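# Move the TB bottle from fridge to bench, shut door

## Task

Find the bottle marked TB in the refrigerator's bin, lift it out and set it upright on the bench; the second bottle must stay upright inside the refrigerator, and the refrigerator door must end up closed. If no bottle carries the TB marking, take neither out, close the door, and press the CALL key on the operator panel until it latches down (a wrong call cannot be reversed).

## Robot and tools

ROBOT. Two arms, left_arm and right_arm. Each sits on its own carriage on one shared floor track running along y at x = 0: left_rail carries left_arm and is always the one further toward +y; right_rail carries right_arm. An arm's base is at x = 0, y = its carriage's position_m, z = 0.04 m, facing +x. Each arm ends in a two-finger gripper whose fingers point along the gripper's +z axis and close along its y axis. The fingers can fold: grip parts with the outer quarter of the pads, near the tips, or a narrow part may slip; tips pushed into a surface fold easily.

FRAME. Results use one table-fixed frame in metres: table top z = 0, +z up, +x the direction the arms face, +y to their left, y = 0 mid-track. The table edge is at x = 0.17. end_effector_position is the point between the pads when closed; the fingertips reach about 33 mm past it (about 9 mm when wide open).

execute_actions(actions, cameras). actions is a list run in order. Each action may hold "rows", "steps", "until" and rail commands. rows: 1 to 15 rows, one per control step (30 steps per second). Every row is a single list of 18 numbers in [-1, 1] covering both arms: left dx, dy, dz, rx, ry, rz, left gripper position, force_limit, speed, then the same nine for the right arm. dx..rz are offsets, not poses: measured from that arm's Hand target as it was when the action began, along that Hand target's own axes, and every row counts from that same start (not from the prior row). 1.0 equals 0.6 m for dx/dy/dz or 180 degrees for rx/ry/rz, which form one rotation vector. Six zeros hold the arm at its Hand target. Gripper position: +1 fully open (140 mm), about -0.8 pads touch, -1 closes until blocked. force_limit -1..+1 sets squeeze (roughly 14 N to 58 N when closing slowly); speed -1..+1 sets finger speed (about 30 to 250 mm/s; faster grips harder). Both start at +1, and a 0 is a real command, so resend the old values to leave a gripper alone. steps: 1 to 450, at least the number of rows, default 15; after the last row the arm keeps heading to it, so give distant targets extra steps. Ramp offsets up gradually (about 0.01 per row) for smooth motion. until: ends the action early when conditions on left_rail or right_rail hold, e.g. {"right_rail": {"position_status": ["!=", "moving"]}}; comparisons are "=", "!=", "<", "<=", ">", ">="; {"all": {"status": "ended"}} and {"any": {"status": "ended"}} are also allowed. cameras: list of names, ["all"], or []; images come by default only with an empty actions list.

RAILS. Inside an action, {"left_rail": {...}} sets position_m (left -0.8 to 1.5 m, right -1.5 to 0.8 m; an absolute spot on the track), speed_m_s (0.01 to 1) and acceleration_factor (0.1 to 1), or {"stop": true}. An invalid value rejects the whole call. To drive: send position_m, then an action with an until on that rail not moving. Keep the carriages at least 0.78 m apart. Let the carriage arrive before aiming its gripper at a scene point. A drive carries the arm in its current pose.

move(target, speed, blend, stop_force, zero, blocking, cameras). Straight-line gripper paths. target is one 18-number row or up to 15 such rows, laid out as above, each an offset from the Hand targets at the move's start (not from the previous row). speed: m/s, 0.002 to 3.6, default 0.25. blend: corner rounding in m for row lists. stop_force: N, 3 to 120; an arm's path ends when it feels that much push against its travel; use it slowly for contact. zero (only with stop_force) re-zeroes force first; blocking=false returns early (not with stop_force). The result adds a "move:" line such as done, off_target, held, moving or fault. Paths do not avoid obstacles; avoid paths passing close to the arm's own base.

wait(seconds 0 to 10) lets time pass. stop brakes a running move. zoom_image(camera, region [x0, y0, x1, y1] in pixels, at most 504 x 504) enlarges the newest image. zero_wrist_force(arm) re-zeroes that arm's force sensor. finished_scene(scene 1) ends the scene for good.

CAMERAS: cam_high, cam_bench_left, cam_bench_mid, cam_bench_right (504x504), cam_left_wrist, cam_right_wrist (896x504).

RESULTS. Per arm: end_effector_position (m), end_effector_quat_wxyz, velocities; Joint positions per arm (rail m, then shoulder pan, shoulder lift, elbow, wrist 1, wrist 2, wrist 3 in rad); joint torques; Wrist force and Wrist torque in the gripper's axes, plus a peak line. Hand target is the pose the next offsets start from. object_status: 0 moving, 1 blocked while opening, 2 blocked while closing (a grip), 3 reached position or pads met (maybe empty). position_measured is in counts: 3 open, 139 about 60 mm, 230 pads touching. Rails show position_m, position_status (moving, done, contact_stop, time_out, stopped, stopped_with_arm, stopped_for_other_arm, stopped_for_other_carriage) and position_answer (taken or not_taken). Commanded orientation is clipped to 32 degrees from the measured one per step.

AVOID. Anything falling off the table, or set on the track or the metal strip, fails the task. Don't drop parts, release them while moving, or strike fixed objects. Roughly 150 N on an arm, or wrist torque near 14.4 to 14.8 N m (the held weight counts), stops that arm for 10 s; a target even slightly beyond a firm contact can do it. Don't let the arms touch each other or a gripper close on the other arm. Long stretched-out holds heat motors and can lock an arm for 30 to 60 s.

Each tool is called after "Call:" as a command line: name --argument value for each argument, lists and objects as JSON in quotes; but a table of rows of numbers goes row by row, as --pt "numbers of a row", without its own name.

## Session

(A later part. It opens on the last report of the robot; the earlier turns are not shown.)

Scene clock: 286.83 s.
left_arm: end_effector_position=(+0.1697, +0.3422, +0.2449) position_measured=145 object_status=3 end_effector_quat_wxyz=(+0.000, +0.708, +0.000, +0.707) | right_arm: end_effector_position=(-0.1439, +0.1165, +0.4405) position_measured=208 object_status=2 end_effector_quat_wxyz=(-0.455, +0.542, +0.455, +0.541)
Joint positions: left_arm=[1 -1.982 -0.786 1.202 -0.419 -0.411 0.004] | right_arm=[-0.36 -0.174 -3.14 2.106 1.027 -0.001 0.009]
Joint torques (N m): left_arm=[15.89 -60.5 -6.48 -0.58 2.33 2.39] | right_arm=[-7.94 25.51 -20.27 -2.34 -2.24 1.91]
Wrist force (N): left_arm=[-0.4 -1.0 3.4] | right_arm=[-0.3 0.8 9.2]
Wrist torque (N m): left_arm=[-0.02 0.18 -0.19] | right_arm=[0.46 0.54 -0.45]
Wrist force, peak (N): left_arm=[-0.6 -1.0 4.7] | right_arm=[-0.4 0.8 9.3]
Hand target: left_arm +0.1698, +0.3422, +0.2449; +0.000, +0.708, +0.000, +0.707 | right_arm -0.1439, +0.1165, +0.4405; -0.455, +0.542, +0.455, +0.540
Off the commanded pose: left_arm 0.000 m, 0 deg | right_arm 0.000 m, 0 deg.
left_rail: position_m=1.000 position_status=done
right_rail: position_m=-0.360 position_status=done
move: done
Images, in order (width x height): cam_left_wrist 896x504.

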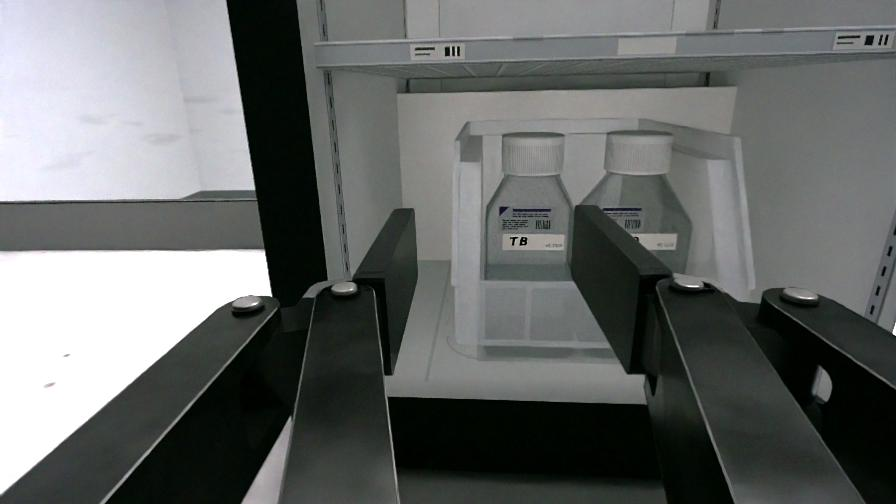

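Call:
move --target '[-0.117,0.04,0.3,0,0.067,0,0,-1,-0.5,0,0,0,0,0,0,-1,-1,-1]' --speed 0.12 --cameras '["cam_left_wrist"]'

Scene clock: 310.10 s.
left_arm: end_effector_position=(+0.3479, +0.3189, +0.1755) position_measured=129 object_status=3 end_effector_quat_wxyz=(-0.005, +0.640, +0.004, +0.768) | right_arm: end_effector_position=(-0.1439, +0.1165, +0.4405) position_measured=208 object_status=2 end_effector_quat_wxyz=(-0.455, +0.542, +0.455, +0.541)
Joint positions: left_arm=[1 -1.705 -0.359 0.807 0.447 -0.234 -0.882] | right_arm=[-0.36 -0.174 -3.141 2.105 1.024 -0.001 0.013]
Joint torques (N m): left_arm=[1.32 -46.42 -12.31 -2.21 3.67 4.93] | right_arm=[-9.18 26.72 -20.75 -2.5 -2.17 2.28]
Wrist force (N): left_arm=[39.8 -11.1 -7.2] | right_arm=[-5.6 0.7 9.1]
Wrist torque (N m): left_arm=[-0.56 -0.90 -1.51] | right_arm=[0.45 0.68 -0.60]
Wrist force, peak (N): left_arm=[51.4 -20.0 -11.9] | right_arm=[-6.6 0.1 9.2]
Hand target: left_arm +0.3479, +0.3189, +0.1755; -0.005, +0.640, +0.004, +0.768 (not the last commanded pose) | right_arm -0.1439, +0.1165, +0.4405; -0.455, +0.542, +0.455, +0.540
Tool commands: left_gripper/position=+0.003922 left_gripper/force_limit=-1.0 left_gripper/speed=-0.498039 right_gripper/position=-1.0 right_gripper/force_limit=-1.0 right_gripper/speed=-1.0
Off the commanded pose: left_arm 0.002 m, 2 deg | right_arm 0.000 m, 0 deg.
TORQUE FAULT: the external load on joint 6 (wrist 2) of the left arm reached its load limit, and that arm stopped for 10 seconds. A torque fault puts only its own arm into a fault stop. That arm's remaining commands of this call were not run. That arm's target is now where it stood when the stop ended, not its last command. That arm keeps its grip as last carried out and accepts commands again: back off and push less far. That arm stops again whenever a joint's load reaches its limit.
left_rail: position_m=1.000 position_status=done
right_rail: position_m=-0.360 position_status=done
move: fault (left_arm)
Images, in order (width x height): cam_left_wrist 896x504.

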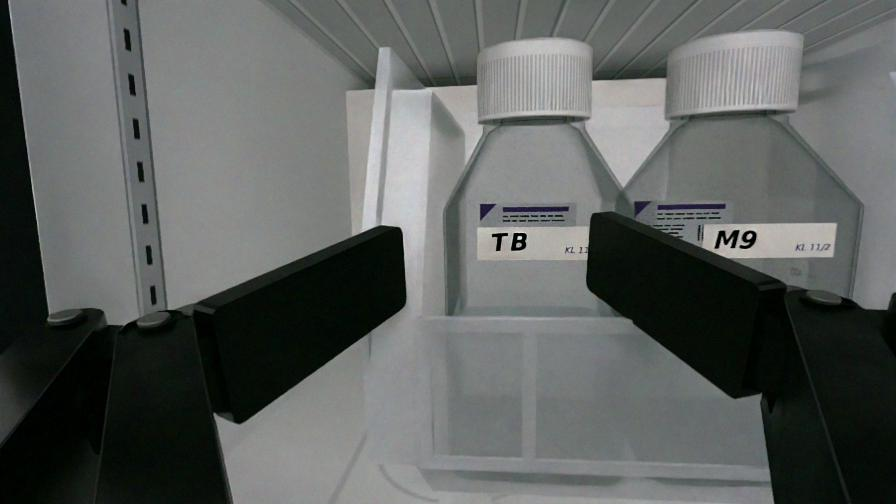

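Call:
move --pt "0.04 0 0 0 0 0 -0.13 -1 -0.5 0 0 0 0 0 0 -1 -1 -1" --pt "0.083 0.028 -0.01 0 0 0 -0.13 -1 -0.5 0 0 0 0 0 0 -1 -1 -1" --speed 0.08 --cameras '["cam_left_wrist"]'

Scene clock: 327.43 s.
left_arm: end_effector_position=(+0.3332, +0.3020, +0.2234) position_measured=145 object_status=3 end_effector_quat_wxyz=(-0.006, +0.640, +0.004, +0.768) | right_arm: end_effector_position=(-0.1439, +0.1165, +0.4405) position_measured=208 object_status=2 end_effector_quat_wxyz=(-0.455, +0.542, +0.455, +0.541)
Joint positions: left_arm=[1 -1.723 -0.385 0.72 0.506 -0.246 -0.824] | right_arm=[-0.36 -0.174 -3.141 2.104 1.022 -0.001 0.017]
Joint torques (N m): left_arm=[-10.41 -56.88 -34.77 5.11 -4.34 -0.38] | right_arm=[-9.49 25.87 -19.72 -2.93 -2.23 2.51]
Wrist force (N): left_arm=[0.6 -0.6 2.1] | right_arm=[-0.8 -0.9 -8.5]
Wrist torque (N m): left_arm=[0.08 -0.01 -0.18] | right_arm=[0.36 0.60 -0.68]
Wrist force, peak (N): left_arm=[42.4 4.3 1.0] | right_arm=[-5.9 -0.4 9.3]
Hand target: left_arm +0.3332, +0.3019, +0.2234; -0.005, +0.640, +0.004, +0.768 | right_arm -0.1439, +0.1165, +0.4405; -0.455, +0.542, +0.455, +0.540
Off the commanded pose: left_arm 0.000 m, 0 deg | right_arm 0.000 m, 0 deg.
left_rail: position_m=1.000 position_status=done
right_rail: position_m=-0.360 position_status=done
move: done
Images, in order (width x height): cam_left_wrist 896x504.

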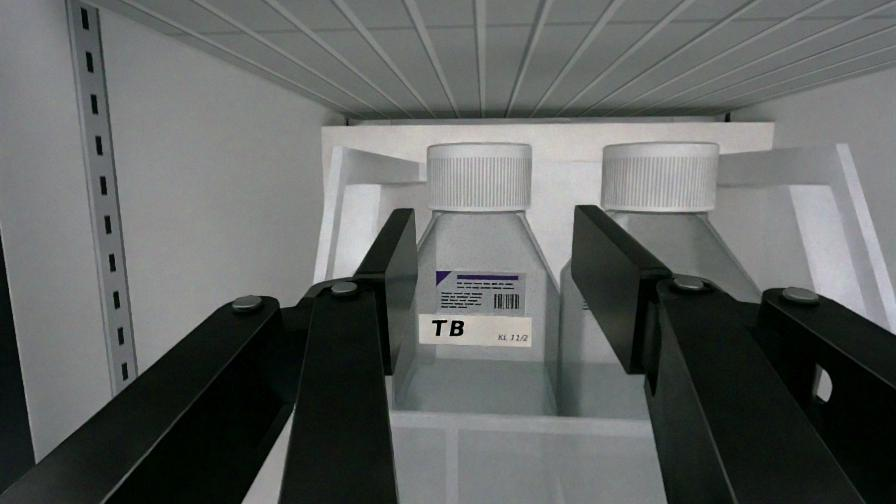

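Call:
move --target '[0,-0.01,0.117,0,0,0,-0.13,-1,-0.5,0,0,0,0,0,0,-1,-1,-1]' --speed 0.08 --stop_force 8 --cameras '["cam_left_wrist"]'

Scene clock: 332.30 s.
left_arm: end_effector_position=(+0.4021, +0.3088, +0.2362) position_measured=145 object_status=3 end_effector_quat_wxyz=(-0.005, +0.640, +0.004, +0.768) | right_arm: end_effector_position=(-0.1439, +0.1165, +0.4405) position_measured=208 object_status=2 end_effector_quat_wxyz=(-0.455, +0.542, +0.455, +0.541)
Joint positions: left_arm=[1 -1.624 -0.293 0.581 0.932 -0.194 -1.214] | right_arm=[-0.36 -0.174 -3.142 2.104 1.019 -0.001 0.021]
Joint torques (N m): left_arm=[17.16 -53.28 -4.88 5.43 -4.59 -2.73] | right_arm=[0.75 26.03 -20.32 -2.77 -2.37 2.01]
Wrist force (N): left_arm=[2.5 1.1 -0.5] | right_arm=[-1.3 -1.0 9.0]
Wrist torque (N m): left_arm=[0.26 -0.19 -0.04] | right_arm=[0.32 0.63 -0.68]
Wrist force, peak (N): left_arm=[3.5 3.4 0.7] | right_arm=[-0.9 -0.3 -10.4]
Hand target: left_arm +0.4021, +0.3088, +0.2362; -0.005, +0.640, +0.004, +0.768 | right_arm -0.1439, +0.1165, +0.4405; -0.455, +0.542, +0.455, +0.540
Off the commanded pose: left_arm 0.000 m, 0 deg | right_arm 0.000 m, 0 deg.
left_rail: position_m=1.000 position_status=done
right_rail: position_m=-0.360 position_status=done
move: done
Images, in order (width x height): cam_left_wrist 896x504.

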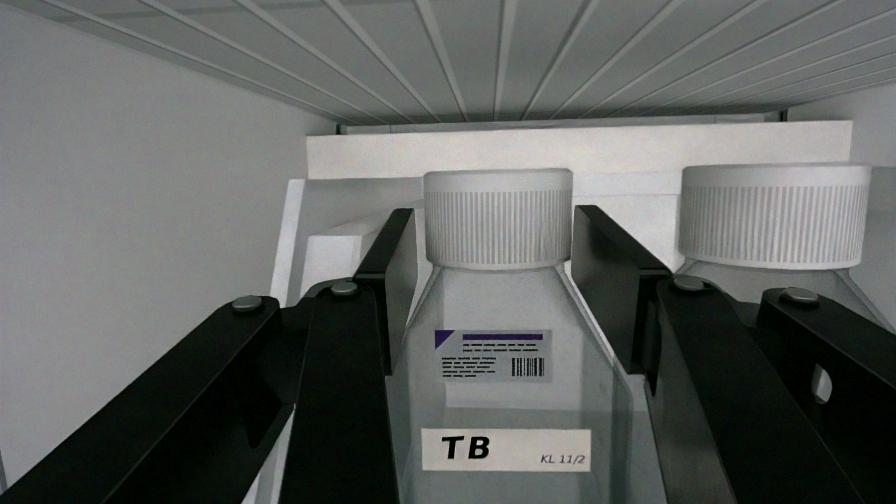

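Call:
move --target '[0.01,0,0.058,0,0,0,-0.13,-1,-0.5,0,0,0,0,0,0,-1,-1,-1]' --speed 0.04 --stop_force 8 --cameras '["cam_left_wrist"]'

Scene clock: 345.60 s.
left_arm: end_effector_position=(+0.4035, +0.3090, +0.2367) position_measured=145 object_status=3 end_effector_quat_wxyz=(-0.006, +0.640, +0.004, +0.769) | right_arm: end_effector_position=(-0.1439, +0.1165, +0.4405) position_measured=208 object_status=2 end_effector_quat_wxyz=(-0.455, +0.542, +0.455, +0.541)
Joint positions: left_arm=[1 -1.622 -0.291 0.577 0.941 -0.194 -1.221] | right_arm=[-0.36 -0.174 -3.142 2.103 1.017 -0.001 0.024]
Joint torques (N m): left_arm=[-6.5 -67.15 -4.28 0.49 -2.29 2.65] | right_arm=[3.67 26.11 -20.31 -3.03 -2.03 2.31]
Wrist force (N): left_arm=[7.3 2.5 -1.6] | right_arm=[-1.3 -0.7 8.9]
Wrist torque (N m): left_arm=[0.40 -0.38 0.02] | right_arm=[0.39 0.61 -0.69]
Wrist force, peak (N): left_arm=[11.2 2.0 -11.0] | right_arm=[-1.1 -0.9 9.4]
Hand target: left_arm +0.4035, +0.3090, +0.2367; -0.006, +0.640, +0.004, +0.769 (not the last commanded pose) | right_arm -0.1439, +0.1165, +0.4405; -0.455, +0.542, +0.455, +0.540
Off the commanded pose: left_arm 0.034 m, 0 deg | right_arm 0.000 m, 0 deg.
left_rail: position_m=1.000 position_status=done
right_rail: position_m=-0.360 position_status=done
move: contact (left_arm)
Images, in order (width x height): cam_left_wrist 896x504.

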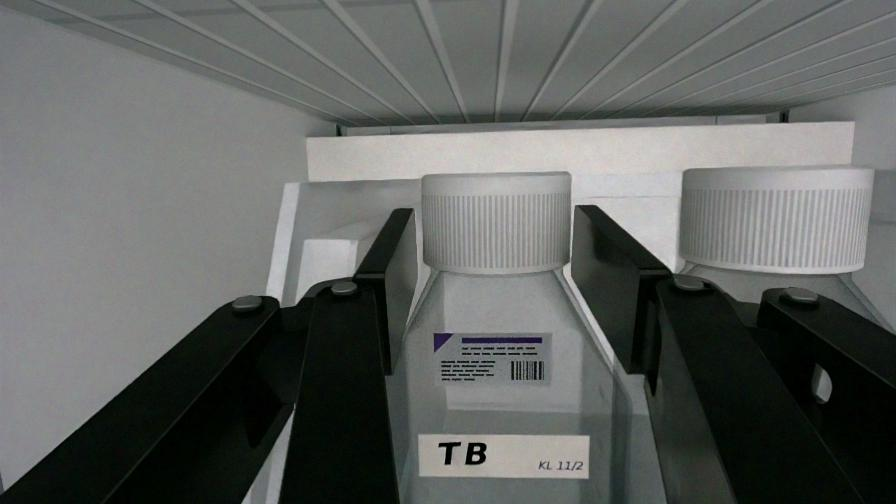

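Call:
move --pt "0.02 0 -0.01 0 0 0 -0.13 -1 -0.5 0 0 0 0 0 0 -1 -1 -1" --pt "0.02 0 0.03 0 0 0 -0.13 -1 -0.5 0 0 0 0 0 0 -1 -1 -1" --speed 0.04 --stop_force 14 --cameras '["cam_left_wrist"]'

Scene clock: 352.77 s.
left_arm: end_effector_position=(+0.4125, +0.3096, +0.2504) position_measured=145 object_status=3 end_effector_quat_wxyz=(-0.007, +0.641, +0.006, +0.768) | right_arm: end_effector_position=(-0.1439, +0.1165, +0.4405) position_measured=208 object_status=2 end_effector_quat_wxyz=(-0.455, +0.542, +0.455, +0.541)
Joint positions: left_arm=[1 -1.61 -0.29 0.548 1.011 -0.189 -1.263] | right_arm=[-0.36 -0.174 -3.143 2.103 1.013 -0.001 0.028]
Joint torques (N m): left_arm=[-8.34 -69.81 -3.62 0.42 -2.76 2.66] | right_arm=[-8.93 25.85 -20.02 -3.09 -2.17 2.39]
Wrist force (N): left_arm=[5.2 1.6 -0.2] | right_arm=[-0.4 -0.7 8.9]
Wrist torque (N m): left_arm=[0.35 -0.28 -0.04] | right_arm=[0.33 0.54 -0.69]
Wrist force, peak (N): left_arm=[12.6 4.8 -18.0] | right_arm=[-0.8 -0.7 9.3]
Hand target: left_arm +0.4125, +0.3096, +0.2504; -0.007, +0.641, +0.006, +0.768 (not the last commanded pose) | right_arm -0.1439, +0.1165, +0.4405; -0.455, +0.542, +0.455, +0.540
Off the commanded pose: left_arm 0.007 m, 0 deg | right_arm 0.000 m, 0 deg.
left_rail: position_m=1.000 position_status=done
right_rail: position_m=-0.360 position_status=done
move: contact (left_arm); path passed 1 of 2 targets
Images, in order (width x height): cam_left_wrist 896x504.

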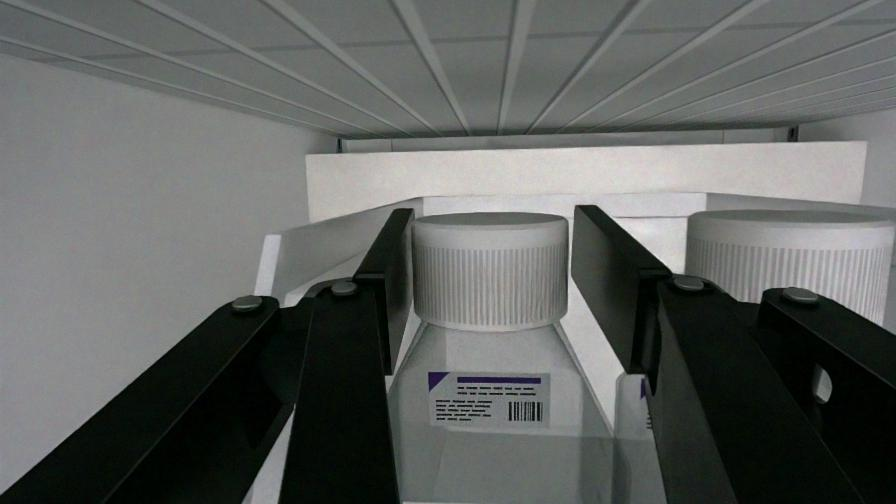

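Call:
move --pt "0.005 -0.004 -0.004 0 0 0 -0.08 -1 -0.5 0 0 0 0 0 0 -1 -1 -1" --speed 0.03

Call:
move --target '[0,0,0.035,0,0,0,-0.08,-1,-0.5,0,0,0,0,0,0,-1,-1,-1]' --speed 0.03 --stop_force 14 --cameras '["cam_left_wrist"]'

Scene clock: 356.80 s.
left_arm: end_effector_position=(+0.4096, +0.3119, +0.2530) position_measured=139 object_status=3 end_effector_quat_wxyz=(-0.007, +0.641, +0.006, +0.768) | right_arm: end_effector_position=(-0.1439, +0.1165, +0.4405) position_measured=208 object_status=2 end_effector_quat_wxyz=(-0.455, +0.542, +0.455, +0.541)
Joint positions: left_arm=[1 -1.614 -0.31 0.577 0.981 -0.19 -1.242] | right_arm=[-0.36 -0.174 -3.143 2.102 1.012 -0.001 0.03]
Joint torques (N m): left_arm=[-9.47 -71.24 -5.45 0.49 -5.11 2.39] | right_arm=[-8.3 26.11 -19.38 -2.9 -2.08 2.33]
Wrist force (N): left_arm=[0.6 -0.3 2.4] | right_arm=[-0.2 -0.7 9.0]
Wrist torque (N m): left_arm=[0.14 -0.04 -0.21] | right_arm=[0.36 0.61 -0.68]
Wrist force, peak (N): left_arm=[5.6 1.8 -0.1] | right_arm=[-0.7 -0.5 9.1]
Hand target: left_arm +0.4095, +0.3119, +0.2530; -0.007, +0.641, +0.006, +0.768 | right_arm -0.1439, +0.1165, +0.4405; -0.455, +0.542, +0.455, +0.540
Off the commanded pose: left_arm 0.000 m, 0 deg | right_arm 0.000 m, 0 deg.
left_rail: position_m=1.000 position_status=done
right_rail: position_m=-0.360 position_status=done
move: done

Scene clock: 358.27 s.
left_arm: end_effector_position=(+0.4149, +0.3121, +0.2540) position_measured=139 object_status=3 end_effector_quat_wxyz=(-0.007, +0.641, +0.006, +0.768) | right_arm: end_effector_position=(-0.1439, +0.1165, +0.4405) position_measured=208 object_status=2 end_effector_quat_wxyz=(-0.455, +0.542, +0.455, +0.541)
Joint positions: left_arm=[1 -1.606 -0.3 0.561 1.018 -0.187 -1.274] | right_arm=[-0.36 -0.174 -3.144 2.102 1.01 -0.001 0.033]
Joint torques (N m): left_arm=[-7.6 -67.99 -4.02 0.17 -2.14 2.52] | right_arm=[-9.28 25.68 -19.63 -2.91 -2.23 2.07]
Wrist force (N): left_arm=[7.4 2.0 -2.0] | right_arm=[-0.3 -0.6 9.0]
Wrist torque (N m): left_arm=[0.39 -0.38 0.04] | right_arm=[0.37 0.60 -0.69]
Wrist force, peak (N): left_arm=[12.0 3.5 -15.1] | right_arm=[-0.3 -0.6 9.2]
Hand target: left_arm +0.4149, +0.3121, +0.2540; -0.007, +0.641, +0.006, +0.768 (not the last commanded pose) | right_arm -0.1439, +0.1165, +0.4405; -0.455, +0.542, +0.455, +0.540
Off the commanded pose: left_arm 0.016 m, 0 deg | right_arm 0.000 m, 0 deg.
left_rail: position_m=1.000 position_status=done
right_rail: position_m=-0.360 position_status=done
move: contact (left_arm)
Images, in order (width x height): cam_left_wrist 896x504.

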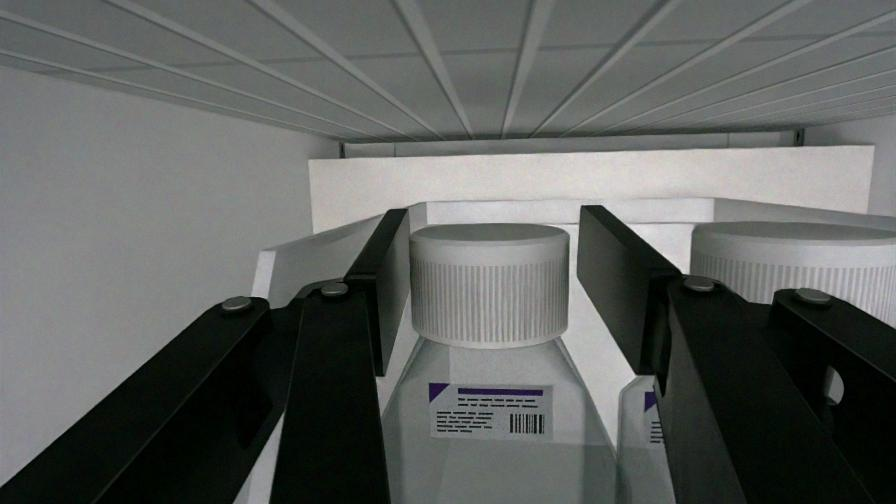

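Call:
move --pt "0.003 -0.002 -0.006 0 0 0 0.02 -1 -0.5 0 0 0 0 0 0 -1 -1 -1" --speed 0.03

Call:
move --target '[0,0,0.035,0,0,0,0.02,-1,-0.5,0,0,0,0,0,0,-1,-1,-1]' --speed 0.02 --stop_force 18 --cameras '["cam_left_wrist","cam_bench_left","cam_bench_mid"]'

Scene clock: 369.40 s.
left_arm: end_effector_position=(+0.4110, +0.3133, +0.2551) position_measured=127 object_status=3 end_effector_quat_wxyz=(-0.007, +0.641, +0.006, +0.768) | right_arm: end_effector_position=(-0.1439, +0.1165, +0.4405) position_measured=208 object_status=2 end_effector_quat_wxyz=(-0.455, +0.542, +0.455, +0.541)
Joint positions: left_arm=[1 -1.612 -0.316 0.582 0.984 -0.189 -1.245] | right_arm=[-0.36 -0.174 -3.144 2.102 1.008 -0.001 0.035]
Joint torques (N m): left_arm=[-9.99 -71.57 -5.34 0.63 -5.4 2.53] | right_arm=[-8.31 25.65 -19.92 -2.7 -2.15 2.41]
Wrist force (N): left_arm=[0.3 2.0 3.3] | right_arm=[0.3 -0.6 9.0]
Wrist torque (N m): left_arm=[0.12 -0.05 -0.25] | right_arm=[0.38 0.62 -0.69]
Wrist force, peak (N): left_arm=[7.9 2.5 -1.6] | right_arm=[0.6 -0.8 9.3]
Hand target: left_arm +0.4110, +0.3133, +0.2551; -0.007, +0.641, +0.006, +0.768 | right_arm -0.1439, +0.1165, +0.4405; -0.455, +0.542, +0.455, +0.540
Off the commanded pose: left_arm 0.000 m, 0 deg | right_arm 0.000 m, 0 deg.
left_rail: position_m=1.000 position_status=done
right_rail: position_m=-0.360 position_status=done
move: done

Scene clock: 371.53 s.
left_arm: end_effector_position=(+0.4317, +0.3137, +0.2589) position_measured=127 object_status=3 end_effector_quat_wxyz=(-0.007, +0.641, +0.006, +0.768) | right_arm: end_effector_position=(-0.1439, +0.1165, +0.4405) position_measured=208 object_status=2 end_effector_quat_wxyz=(-0.455, +0.542, +0.455, +0.541)
Joint positions: left_arm=[1 -1.582 -0.274 0.525 1.154 -0.182 -1.402] | right_arm=[-0.36 -0.174 -3.145 2.101 1.005 -0.001 0.04]
Joint torques (N m): left_arm=[18.85 -52.61 -3.87 5.33 -4.37 -3.03] | right_arm=[-8.48 25.31 -20.09 -2.67 -2.38 2.36]
Wrist force (N): left_arm=[3.1 0.2 -6.0] | right_arm=[-0.1 0.1 9.1]
Wrist torque (N m): left_arm=[0.62 -0.25 0.08] | right_arm=[0.33 0.61 -0.68]
Wrist force, peak (N): left_arm=[11.3 3.0 -13.1] | right_arm=[0.5 -0.8 9.2]
Hand target: left_arm +0.4316, +0.3137, +0.2589; -0.007, +0.641, +0.006, +0.768 | right_arm -0.1439, +0.1165, +0.4405; -0.455, +0.542, +0.455, +0.540
Off the commanded pose: left_arm 0.000 m, 0 deg | right_arm 0.000 m, 0 deg.
left_rail: position_m=1.000 position_status=done
right_rail: position_m=-0.360 position_status=done
move: done
Images, in order (width x height): cam_bench_left 504x504, cam_bench_mid 504x504, cam_left_wrist 896x504.

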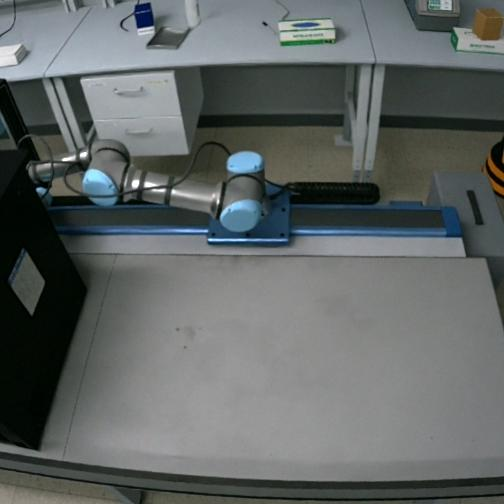

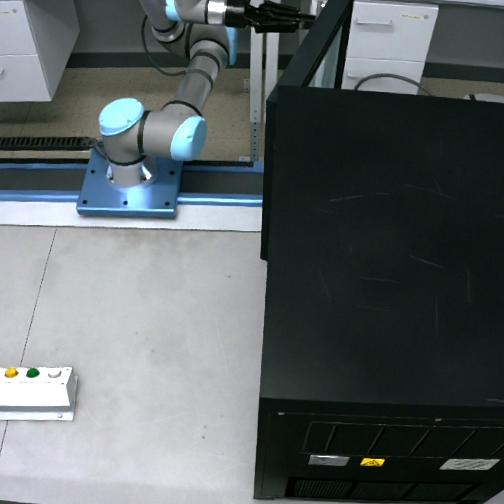

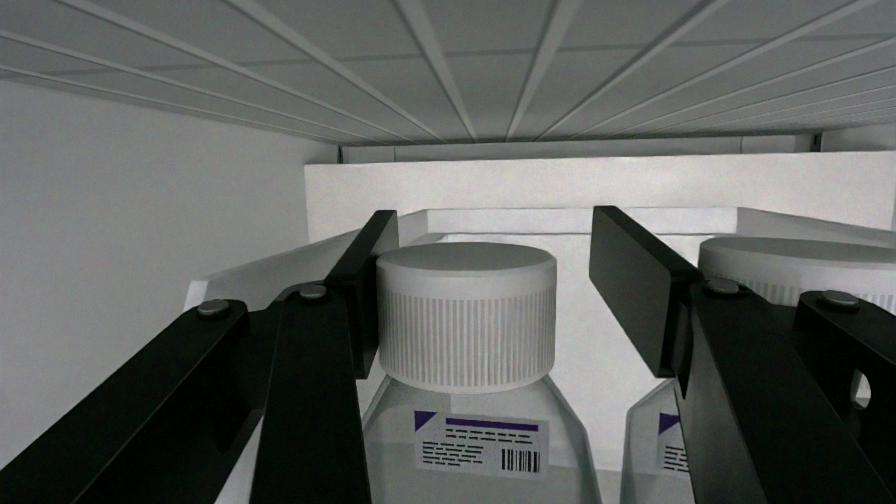

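Call:
move --pt "0 -0.015 0 0 0 0 0.02 -1 -0.5 0 0 0 0 0 0 -1 -1 -1" --pt "-0.0167 -0.015 0.035 0 0 0 0.02 -1 -0.5 0 0 0 0 0 0 -1 -1 -1" --speed 0.025 --stop_force 18 --cameras '["cam_left_wrist"]'

Scene clock: 377.67 s.
left_arm: end_effector_position=(+0.4334, +0.3220, +0.2586) position_measured=127 object_status=3 end_effector_quat_wxyz=(-0.007, +0.641, +0.007, +0.768) | right_arm: end_effector_position=(-0.1439, +0.1165, +0.4405) position_measured=208 object_status=2 end_effector_quat_wxyz=(-0.455, +0.542, +0.455, +0.541)
Joint positions: left_arm=[1 -1.579 -0.304 0.593 1.127 -0.182 -1.414] | right_arm=[-0.36 -0.174 -3.145 2.1 1.002 -0.001 0.044]
Joint torques (N m): left_arm=[-2.25 -68.7 -29.93 0.1 -1.56 2.34] | right_arm=[-8.51 25.66 -19.79 -2.89 -2.14 2.29]
Wrist force (N): left_arm=[9.2 -1.9 -11.3] | right_arm=[1.0 -0.4 8.9]
Wrist torque (N m): left_arm=[0.81 -0.75 0.28] | right_arm=[0.37 0.58 -0.69]
Wrist force, peak (N): left_arm=[12.2 0.0 -26.9] | right_arm=[0.1 0.2 9.3]
Hand target: left_arm +0.4334, +0.3220, +0.2586; -0.007, +0.641, +0.007, +0.768 (not the last commanded pose) | right_arm -0.1439, +0.1165, +0.4405; -0.455, +0.542, +0.455, +0.540
Off the commanded pose: left_arm 0.021 m, 0 deg | right_arm 0.000 m, 0 deg.
left_rail: position_m=1.000 position_status=done
right_rail: position_m=-0.360 position_status=done
move: contact (left_arm); path passed 1 of 2 targets
Images, in order (width x height): cam_left_wrist 896x504.

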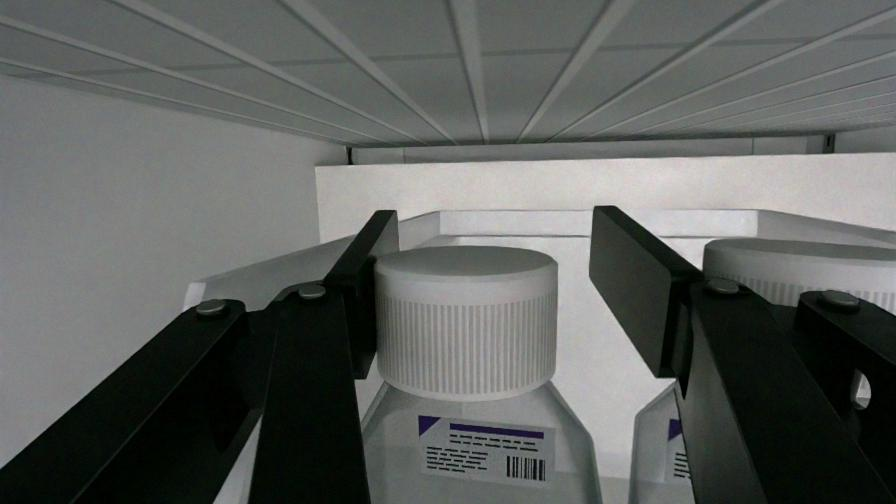

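Call:
zoom_image --camera "cam_left_wrist" --region '[150, 200, 450, 504]'

Call:
zoom_image --camera "cam_left_wrist" --region '[500, 200, 800, 504]'

Scaled by 1.658 from the camera's 896x504 image, which has a finer 1280x720 frame.

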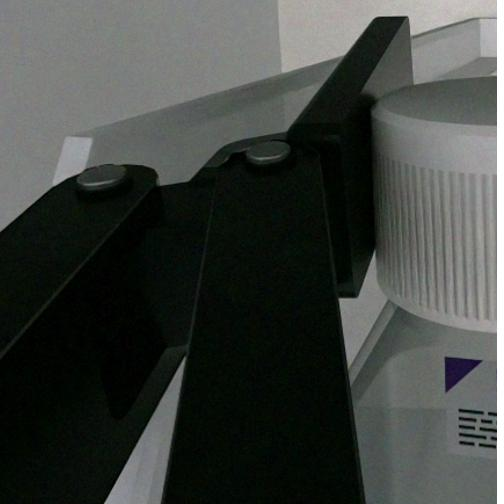

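Scaled by 1.658 from the camera's 896x504 image, which has a finer 1280x720 frame.

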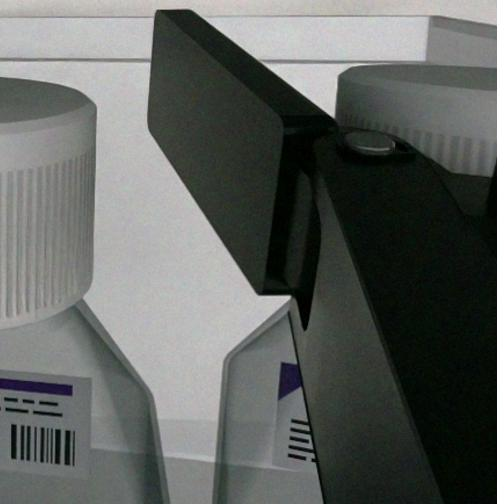

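Call:
move --pt "0.006 0 -0.042 0 0 0 0.02 -1 -0.5 0 0 0 0 0 0 -1 -1 -1" --pt "0.0135 0.007 -0.042 0.067 0 0 -0.04 -1 -0.5 0 0 0 0 0 0 -1 -1 -1" --speed 0.06 --cameras '["cam_left_wrist"]'

Scene clock: 400.20 s.
left_arm: end_effector_position=(+0.4072, +0.3173, +0.2621) position_measured=134 object_status=3 end_effector_quat_wxyz=(-0.075, +0.636, +0.087, +0.763) | right_arm: end_effector_position=(-0.1439, +0.1166, +0.4405) position_measured=209 object_status=2 end_effector_quat_wxyz=(-0.455, +0.542, +0.455, +0.541)
Joint positions: left_arm=[1 -1.603 -0.233 0.259 0.569 -0.317 -0.61] | right_arm=[-0.36 -0.174 -3.146 2.099 0.997 -0.001 0.052]
Joint torques (N m): left_arm=[17.26 -57.58 -33.84 4.64 -3.1 -2.27] | right_arm=[-0.48 26.47 -20.46 -2.98 -2.33 2.22]
Wrist force (N): left_arm=[0.7 -1.1 1.5] | right_arm=[-1.1 -0.3 -7.1]
Wrist torque (N m): left_arm=[0.21 0.04 -0.17] | right_arm=[0.06 0.67 -0.65]
Wrist force, peak (N): left_arm=[9.3 -2.0 -11.3] | right_arm=[7.3 -3.4 -64.3]
Hand target: left_arm +0.4073, +0.3173, +0.2621; -0.075, +0.636, +0.087, +0.763 | right_arm -0.1439, +0.1165, +0.4405; -0.455, +0.542, +0.455, +0.540
Off the commanded pose: left_arm 0.000 m, 0 deg | right_arm 0.000 m, 0 deg.
left_rail: position_m=1.000 position_status=done
right_rail: position_m=-0.360 position_status=done
move: done
Images, in order (width x height): cam_left_wrist 896x504.

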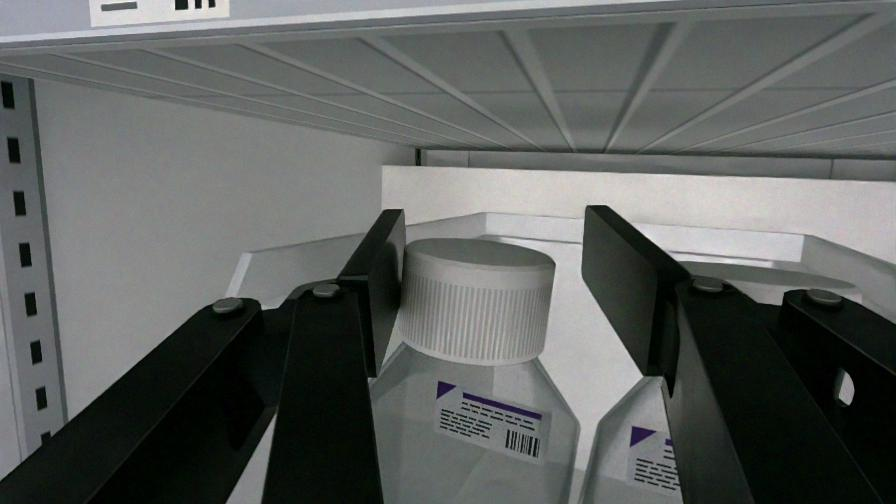

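Call:
move --pt "0 -0.009 0.01 0 0 0 -0.04 -1 -0.5 0 0 0 0 0 0 -1 -1 -1" --pt "-0.018 -0.009 0.08 0 0 0 -0.04 -1 -0.5 0 0 0 0 0 0 -1 -1 -1" --speed 0.03 --stop_force 20 --cameras '["cam_left_wrist"]'

Scene clock: 408.10 s.
left_arm: end_effector_position=(+0.4540, +0.3335, +0.2596) position_measured=134 object_status=3 end_effector_quat_wxyz=(-0.075, +0.636, +0.087, +0.763) | right_arm: end_effector_position=(-0.1439, +0.1165, +0.4405) position_measured=209 object_status=2 end_effector_quat_wxyz=(-0.455, +0.542, +0.455, +0.541)
Joint positions: left_arm=[1 -1.54 -0.21 0.238 0.694 -0.268 -0.743] | right_arm=[-0.36 -0.174 -3.147 2.098 0.992 -0.001 0.059]
Joint torques (N m): left_arm=[20.96 -52.05 -31.48 3.47 -0.59 -3.3] | right_arm=[-3.05 25.83 -20.31 -2.87 -2.15 2.64]
Wrist force (N): left_arm=[10.2 1.6 -3.7] | right_arm=[0.0 0.8 9.0]
Wrist torque (N m): left_arm=[0.41 -0.34 0.22] | right_arm=[0.46 0.62 -0.67]
Wrist force, peak (N): left_arm=[10.1 2.3 -3.9] | right_arm=[-0.3 0.7 9.3]
Hand target: left_arm +0.4540, +0.3335, +0.2596; -0.075, +0.636, +0.087, +0.763 | right_arm -0.1439, +0.1165, +0.4405; -0.455, +0.542, +0.455, +0.540
Off the commanded pose: left_arm 0.000 m, 0 deg | right_arm 0.000 m, 0 deg.
left_rail: position_m=1.000 position_status=done
right_rail: position_m=-0.360 position_status=done
move: done
Images, in order (width x height): cam_left_wrist 896x504.

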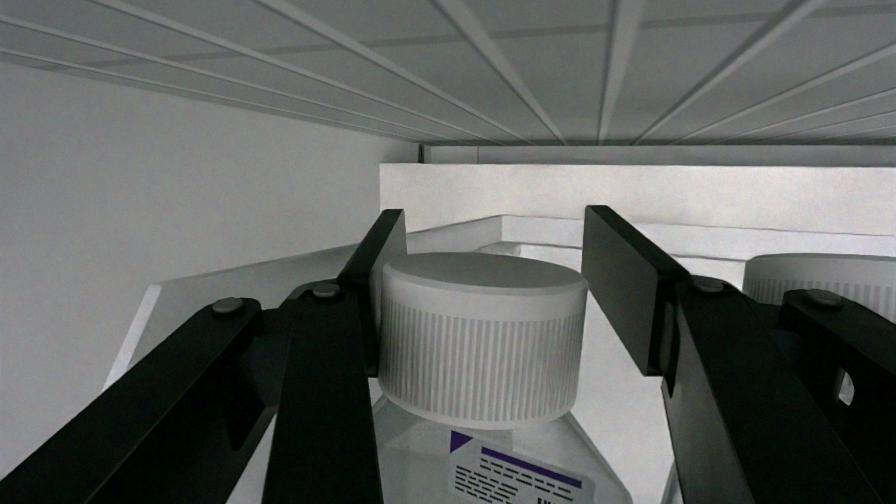

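Call:
execute_actions --actions '[{"rows":[[0,0,0,0,0,0,-1,-0.6,-1,0,0,0,0,0,0,-1,-1,-1]],"steps":70}]' --cameras '["cam_left_wrist"]'

Scene clock: 412.43 s.
left_arm: end_effector_position=(+0.4539, +0.3335, +0.2596) position_measured=208 object_status=2 end_effector_quat_wxyz=(-0.075, +0.636, +0.087, +0.763) | right_arm: end_effector_position=(-0.1439, +0.1165, +0.4405) position_measured=209 object_status=2 end_effector_quat_wxyz=(-0.455, +0.542, +0.455, +0.541)
Joint positions: left_arm=[1 -1.54 -0.21 0.237 0.694 -0.268 -0.743] | right_arm=[-0.36 -0.174 -3.148 2.097 0.988 -0.001 0.065]
Joint torques (N m): left_arm=[4.06 -76.54 -29.05 3.62 -1.1 0.86] | right_arm=[-8.11 25.06 -19.48 -2.95 -2.15 2.4]
Wrist force (N): left_arm=[-3.1 -8.0 -12.9] | right_arm=[2.3 1.0 9.0]
Wrist torque (N m): left_arm=[1.04 0.12 0.59] | right_arm=[0.47 0.57 -0.67]
Wrist force, peak (N): left_arm=[-3.4 -8.2 -12.9] | right_arm=[2.5 0.9 9.1]
Hand target: left_arm +0.4540, +0.3335, +0.2596; -0.075, +0.636, +0.087, +0.763 | right_arm -0.1439, +0.1165, +0.4405; -0.455, +0.542, +0.455, +0.540
Off the commanded pose: left_arm 0.000 m, 0 deg | right_arm 0.000 m, 0 deg.
left_rail: position_m=1.000 position_status=done
right_rail: position_m=-0.360 position_status=done
Images, in order (width x height): cam_left_wrist 896x504.

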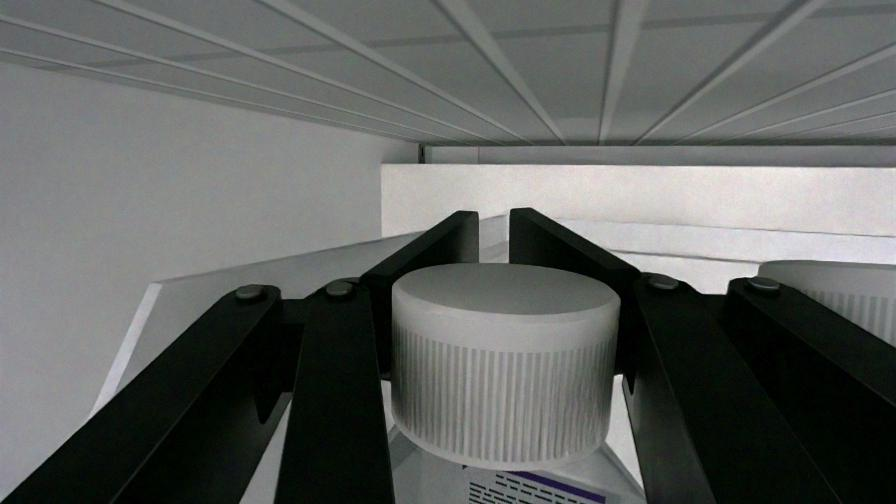

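Call:
execute_actions --actions '[{"rows":[[0,0,0,0,0,0,-0.04,-1,-0.5,0,0,0,0,0,0,-1,-1,-1]],"steps":60}]' --cameras '["cam_left_wrist"]'

Scene clock: 416.00 s.
left_arm: end_effector_position=(+0.4540, +0.3335, +0.2596) position_measured=150 object_status=1 end_effector_quat_wxyz=(-0.075, +0.636, +0.087, +0.763) | right_arm: end_effector_position=(-0.1439, +0.1165, +0.4405) position_measured=209 object_status=2 end_effector_quat_wxyz=(-0.455, +0.542, +0.455, +0.541)
Joint positions: left_arm=[1 -1.54 -0.21 0.237 0.694 -0.268 -0.743] | right_arm=[-0.36 -0.174 -3.149 2.096 0.984 -0.001 0.07]
Joint torques (N m): left_arm=[4.04 -51.59 -22.03 0.65 0.08 2.47] | right_arm=[-9.27 26.49 -19.82 -2.9 -2.16 2.35]
Wrist force (N): left_arm=[8.3 2.9 4.7] | right_arm=[0.7 -0.4 9.0]
Wrist torque (N m): left_arm=[0.15 -0.27 -0.07] | right_arm=[0.42 0.62 -0.67]
Wrist force, peak (N): left_arm=[-3.3 -8.0 -13.2] | right_arm=[2.6 0.9 9.2]
Hand target: left_arm +0.4540, +0.3335, +0.2596; -0.075, +0.636, +0.087, +0.763 | right_arm -0.1439, +0.1165, +0.4405; -0.455, +0.542, +0.455, +0.540
Off the commanded pose: left_arm 0.000 m, 0 deg | right_arm 0.000 m, 0 deg.
left_rail: position_m=1.000 position_status=done
right_rail: position_m=-0.360 position_status=done
Images, in order (width x height): cam_left_wrist 896x504.

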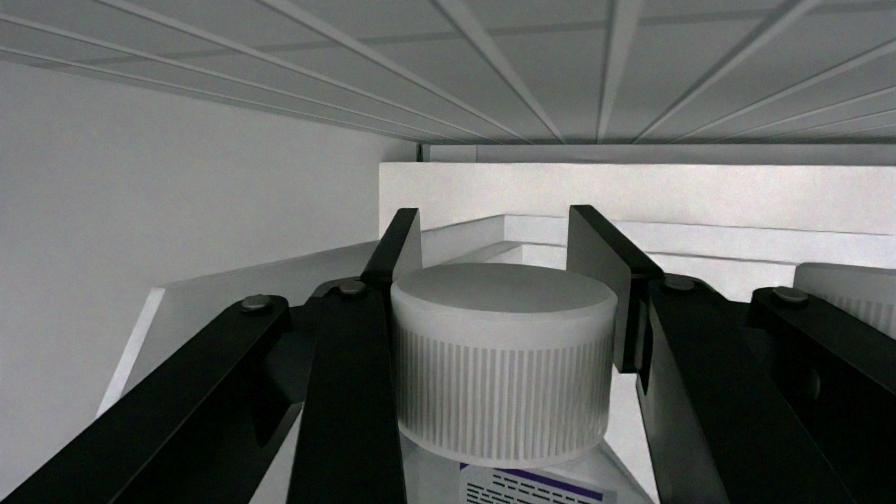

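Call:
move --target '[-0.012,0,-0.036,0,0,0,-0.04,-1,-0.5,0,0,0,0,0,0,-1,-1,-1]' --speed 0.03 --cameras '["cam_left_wrist"]'

Scene clock: 419.40 s.
left_arm: end_effector_position=(+0.4346, +0.3286, +0.2488) position_measured=150 object_status=1 end_effector_quat_wxyz=(-0.075, +0.636, +0.087, +0.763) | right_arm: end_effector_position=(-0.1439, +0.1165, +0.4405) position_measured=209 object_status=2 end_effector_quat_wxyz=(-0.455, +0.542, +0.455, +0.541)
Joint positions: left_arm=[1 -1.566 -0.236 0.31 0.59 -0.288 -0.682] | right_arm=[-0.36 -0.174 -3.15 2.096 0.982 -0.001 0.073]
Joint torques (N m): left_arm=[-13.66 -64.17 -2.66 -1.77 -1.74 2.53] | right_arm=[-9.91 25.92 -20.35 -3.03 -2 2.36]
Wrist force (N): left_arm=[16.0 3.7 8.8] | right_arm=[-0.6 -0.2 8.9]
Wrist torque (N m): left_arm=[-0.10 -0.11 0.04] | right_arm=[0.43 0.64 -0.67]
Wrist force, peak (N): left_arm=[16.2 3.6 8.8] | right_arm=[-0.3 -0.2 9.3]
Hand target: left_arm +0.4346, +0.3286, +0.2488; -0.075, +0.636, +0.087, +0.763 | right_arm -0.1439, +0.1165, +0.4405; -0.455, +0.542, +0.455, +0.540
Off the commanded pose: left_arm 0.000 m, 0 deg | right_arm 0.000 m, 0 deg.
left_rail: position_m=1.000 position_status=done
right_rail: position_m=-0.360 position_status=done
move: done
Images, in order (width x height): cam_left_wrist 896x504.

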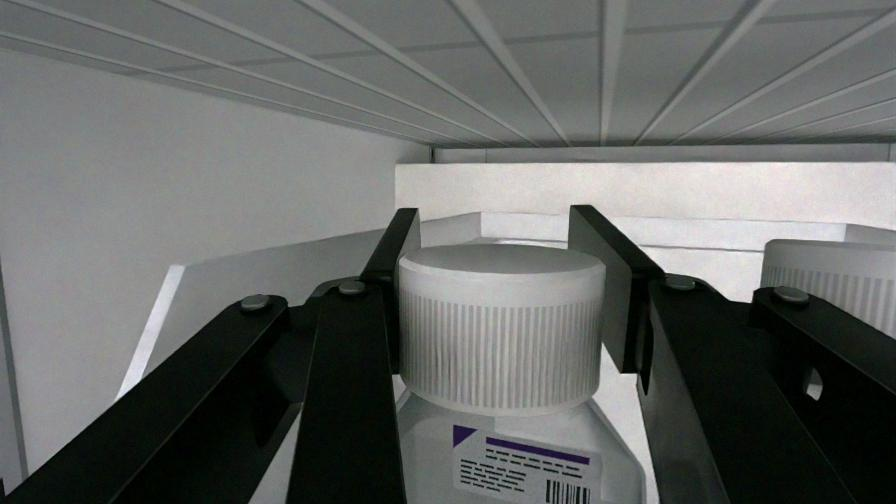

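Call:
move --pt "0.008 0.003 0 0 0 0 -0.04 -1 -0.5 0 0 0 0 0 0 -1 -1 -1" --pt "0.008 0.003 0.0 0 0 0 -0.06 -1 -0.5 0 0 0 0 0 0 -1 -1 -1" --pt "0.008 0.003 -0.02 0 0 0 -0.06 -1 -0.5 0 0 0 0 0 0 -1 -1 -1" --speed 0.03 --cameras '["cam_left_wrist"]'

Scene clock: 425.33 s.
left_arm: end_effector_position=(+0.4227, +0.3241, +0.2515) position_measured=136 object_status=3 end_effector_quat_wxyz=(-0.075, +0.636, +0.087, +0.763) | right_arm: end_effector_position=(-0.1439, +0.1165, +0.4405) position_measured=209 object_status=2 end_effector_quat_wxyz=(-0.455, +0.542, +0.455, +0.541)
Joint positions: left_arm=[1 -1.582 -0.24 0.306 0.566 -0.301 -0.649] | right_arm=[-0.36 -0.174 -3.15 2.095 0.978 -0.001 0.079]
Joint torques (N m): left_arm=[-10.21 -72.92 -5.59 0.41 -3.51 2.98] | right_arm=[-9.36 24.97 -19.48 -3.08 -2.29 2.38]
Wrist force (N): left_arm=[0.7 -2.3 2.5] | right_arm=[1.3 0.3 9.0]
Wrist torque (N m): left_arm=[-0.05 -0.02 -0.19] | right_arm=[0.42 0.60 -0.67]
Wrist force, peak (N): left_arm=[16.6 4.1 9.1] | right_arm=[-0.8 -0.3 9.2]
Hand target: left_arm +0.4226, +0.3241, +0.2515; -0.075, +0.636, +0.087, +0.763 | right_arm -0.1439, +0.1165, +0.4405; -0.455, +0.542, +0.455, +0.540
Off the commanded pose: left_arm 0.000 m, 0 deg | right_arm 0.000 m, 0 deg.
left_rail: position_m=1.000 position_status=done
right_rail: position_m=-0.360 position_status=done
move: done
Images, in order (width x height): cam_left_wrist 896x504.

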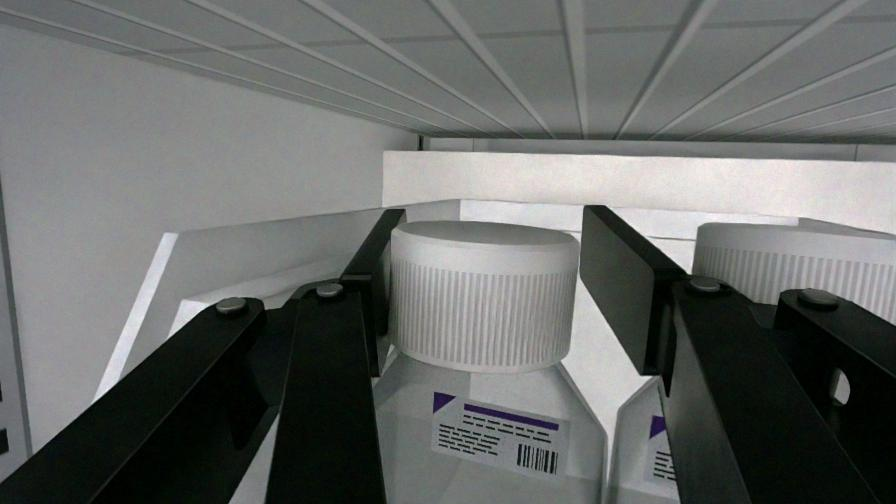

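Call:
move --target '[0,-0.004,0.015,0,0,0,-0.06,-1,-0.5,0,0,0,0,0,0,-1,-1,-1]' --speed 0.03 --stop_force 20

Call:
execute_actions --actions '[{"rows":[[0,0,0,0,0,0,-1,-0.9,-1,0,0,0,0,0,0,-1,-1,-1]],"steps":60}]' --cameras '["cam_left_wrist"]'

Scene clock: 430.53 s.
left_arm: end_effector_position=(+0.4307, +0.3285, +0.2529) position_measured=136 object_status=3 end_effector_quat_wxyz=(-0.075, +0.636, +0.087, +0.763) | right_arm: end_effector_position=(-0.1439, +0.1165, +0.4405) position_measured=209 object_status=2 end_effector_quat_wxyz=(-0.455, +0.542, +0.455, +0.541)
Joint positions: left_arm=[1 -1.572 -0.25 0.326 0.576 -0.292 -0.67] | right_arm=[-0.36 -0.174 -3.151 2.095 0.975 -0.001 0.082]
Joint torques (N m): left_arm=[15.77 -72.71 -4.73 4.72 1.74 -2.67] | right_arm=[-8.54 25.39 -20.52 -2.87 -2.1 2.6]
Wrist force (N): left_arm=[1.9 -1.1 1.6] | right_arm=[1.8 0.1 9.0]
Wrist torque (N m): left_arm=[0.00 -0.09 -0.25] | right_arm=[0.42 0.60 -0.67]
Wrist force, peak (N): left_arm=[0.9 -2.2 2.8] | right_arm=[2.1 0.3 9.2]
Hand target: left_arm +0.4307, +0.3285, +0.2529; -0.075, +0.636, +0.087, +0.763 | right_arm -0.1439, +0.1165, +0.4405; -0.455, +0.542, +0.455, +0.540
Off the commanded pose: left_arm 0.000 m, 0 deg | right_arm 0.000 m, 0 deg.
left_rail: position_m=1.000 position_status=done
right_rail: position_m=-0.360 position_status=done
move: done

Scene clock: 432.73 s.
left_arm: end_effector_position=(+0.4307, +0.3285, +0.2530) position_measured=177 object_status=2 end_effector_quat_wxyz=(-0.075, +0.636, +0.087, +0.763) | right_arm: end_effector_position=(-0.1439, +0.1165, +0.4405) position_measured=209 object_status=2 end_effector_quat_wxyz=(-0.455, +0.542, +0.455, +0.541)
Joint positions: left_arm=[1 -1.572 -0.25 0.326 0.576 -0.292 -0.67] | right_arm=[-0.36 -0.174 -3.152 2.094 0.971 -0.001 0.088]
Joint torques (N m): left_arm=[6.14 -56.19 -12.76 0 -2.14 -2.48] | right_arm=[-9.29 25.33 -19.39 -3 -2.26 2.34]
Wrist force (N): left_arm=[7.5 0.3 4.1] | right_arm=[2.5 -0.5 9.0]
Wrist torque (N m): left_arm=[0.15 -0.40 0.19] | right_arm=[0.39 0.56 -0.67]
Wrist force, peak (N): left_arm=[7.9 0.8 4.0] | right_arm=[2.2 -0.3 9.3]
Hand target: left_arm +0.4307, +0.3285, +0.2529; -0.075, +0.636, +0.087, +0.763 | right_arm -0.1439, +0.1165, +0.4405; -0.455, +0.542, +0.455, +0.540
Off the commanded pose: left_arm 0.000 m, 0 deg | right_arm 0.000 m, 0 deg.
left_rail: position_m=1.000 position_status=done
right_rail: position_m=-0.360 position_status=done
Images, in order (width x height): cam_left_wrist 896x504.

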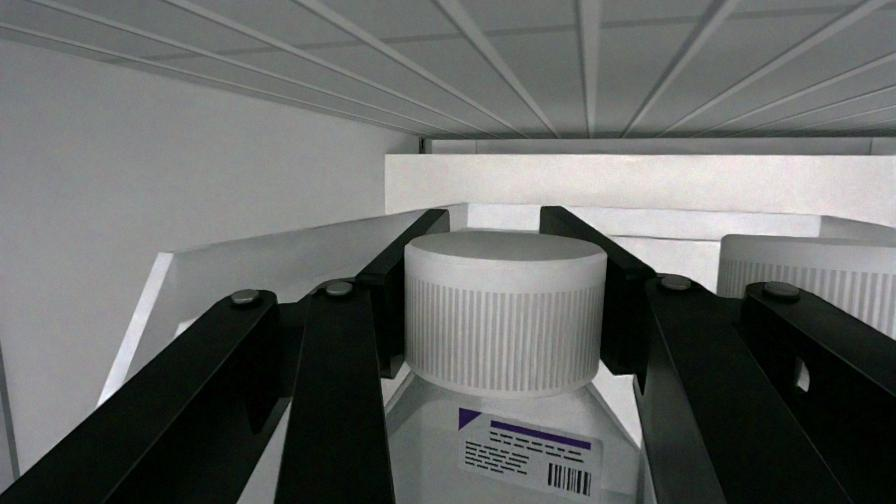

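Call:
move --target '[0.034,0,0.004,0,0,0,-1,-0.9,-1,0,0,0,0,0,0,-1,-1,-1]' --speed 0.03 --cameras '["cam_left_wrist"]'

Scene clock: 436.93 s.
left_arm: end_effector_position=(+0.4293, +0.3290, +0.2735) position_measured=236 object_status=0 end_effector_quat_wxyz=(-0.075, +0.636, +0.087, +0.763) | right_arm: end_effector_position=(-0.1439, +0.1165, +0.4405) position_measured=209 object_status=2 end_effector_quat_wxyz=(-0.455, +0.542, +0.455, +0.541)
Joint positions: left_arm=[1 -1.573 -0.267 0.308 0.608 -0.294 -0.667] | right_arm=[-0.36 -0.174 -3.152 2.093 0.968 -0.001 0.092]
Joint torques (N m): left_arm=[-11.64 -57.94 -33.16 4.34 -1.87 -2.29] | right_arm=[-8.74 25 -18 -2.9 -2.18 2.56]
Wrist force (N): left_arm=[1.0 -2.0 3.3] | right_arm=[3.8 -0.3 8.9]
Wrist torque (N m): left_arm=[0.03 -0.06 -0.20] | right_arm=[0.42 0.51 -0.67]
Wrist force, peak (N): left_arm=[7.8 0.6 4.2] | right_arm=[3.7 -0.2 9.1]
Hand target: left_arm +0.4293, +0.3290, +0.2734; -0.075, +0.636, +0.087, +0.763 | right_arm -0.1439, +0.1165, +0.4405; -0.455, +0.542, +0.455, +0.540
Off the commanded pose: left_arm 0.000 m, 0 deg | right_arm 0.000 m, 0 deg.
left_rail: position_m=1.000 position_status=done
right_rail: position_m=-0.360 position_status=done
move: done
Images, in order (width x height): cam_left_wrist 896x504.

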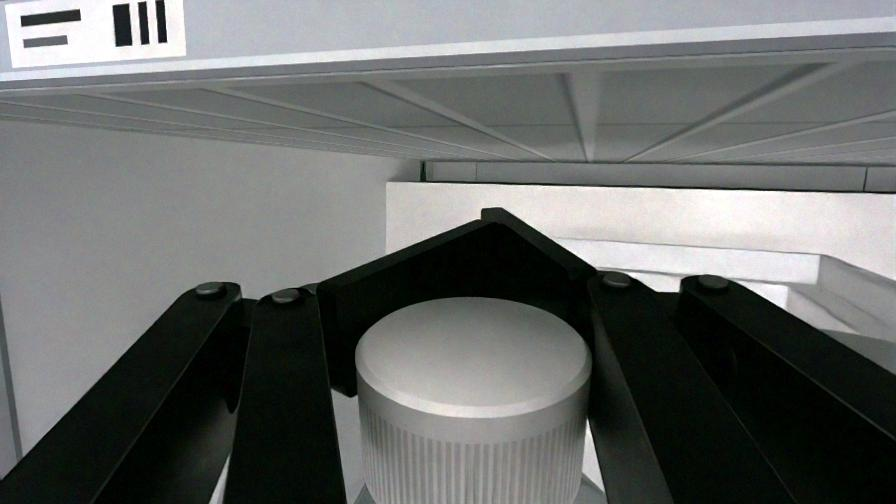

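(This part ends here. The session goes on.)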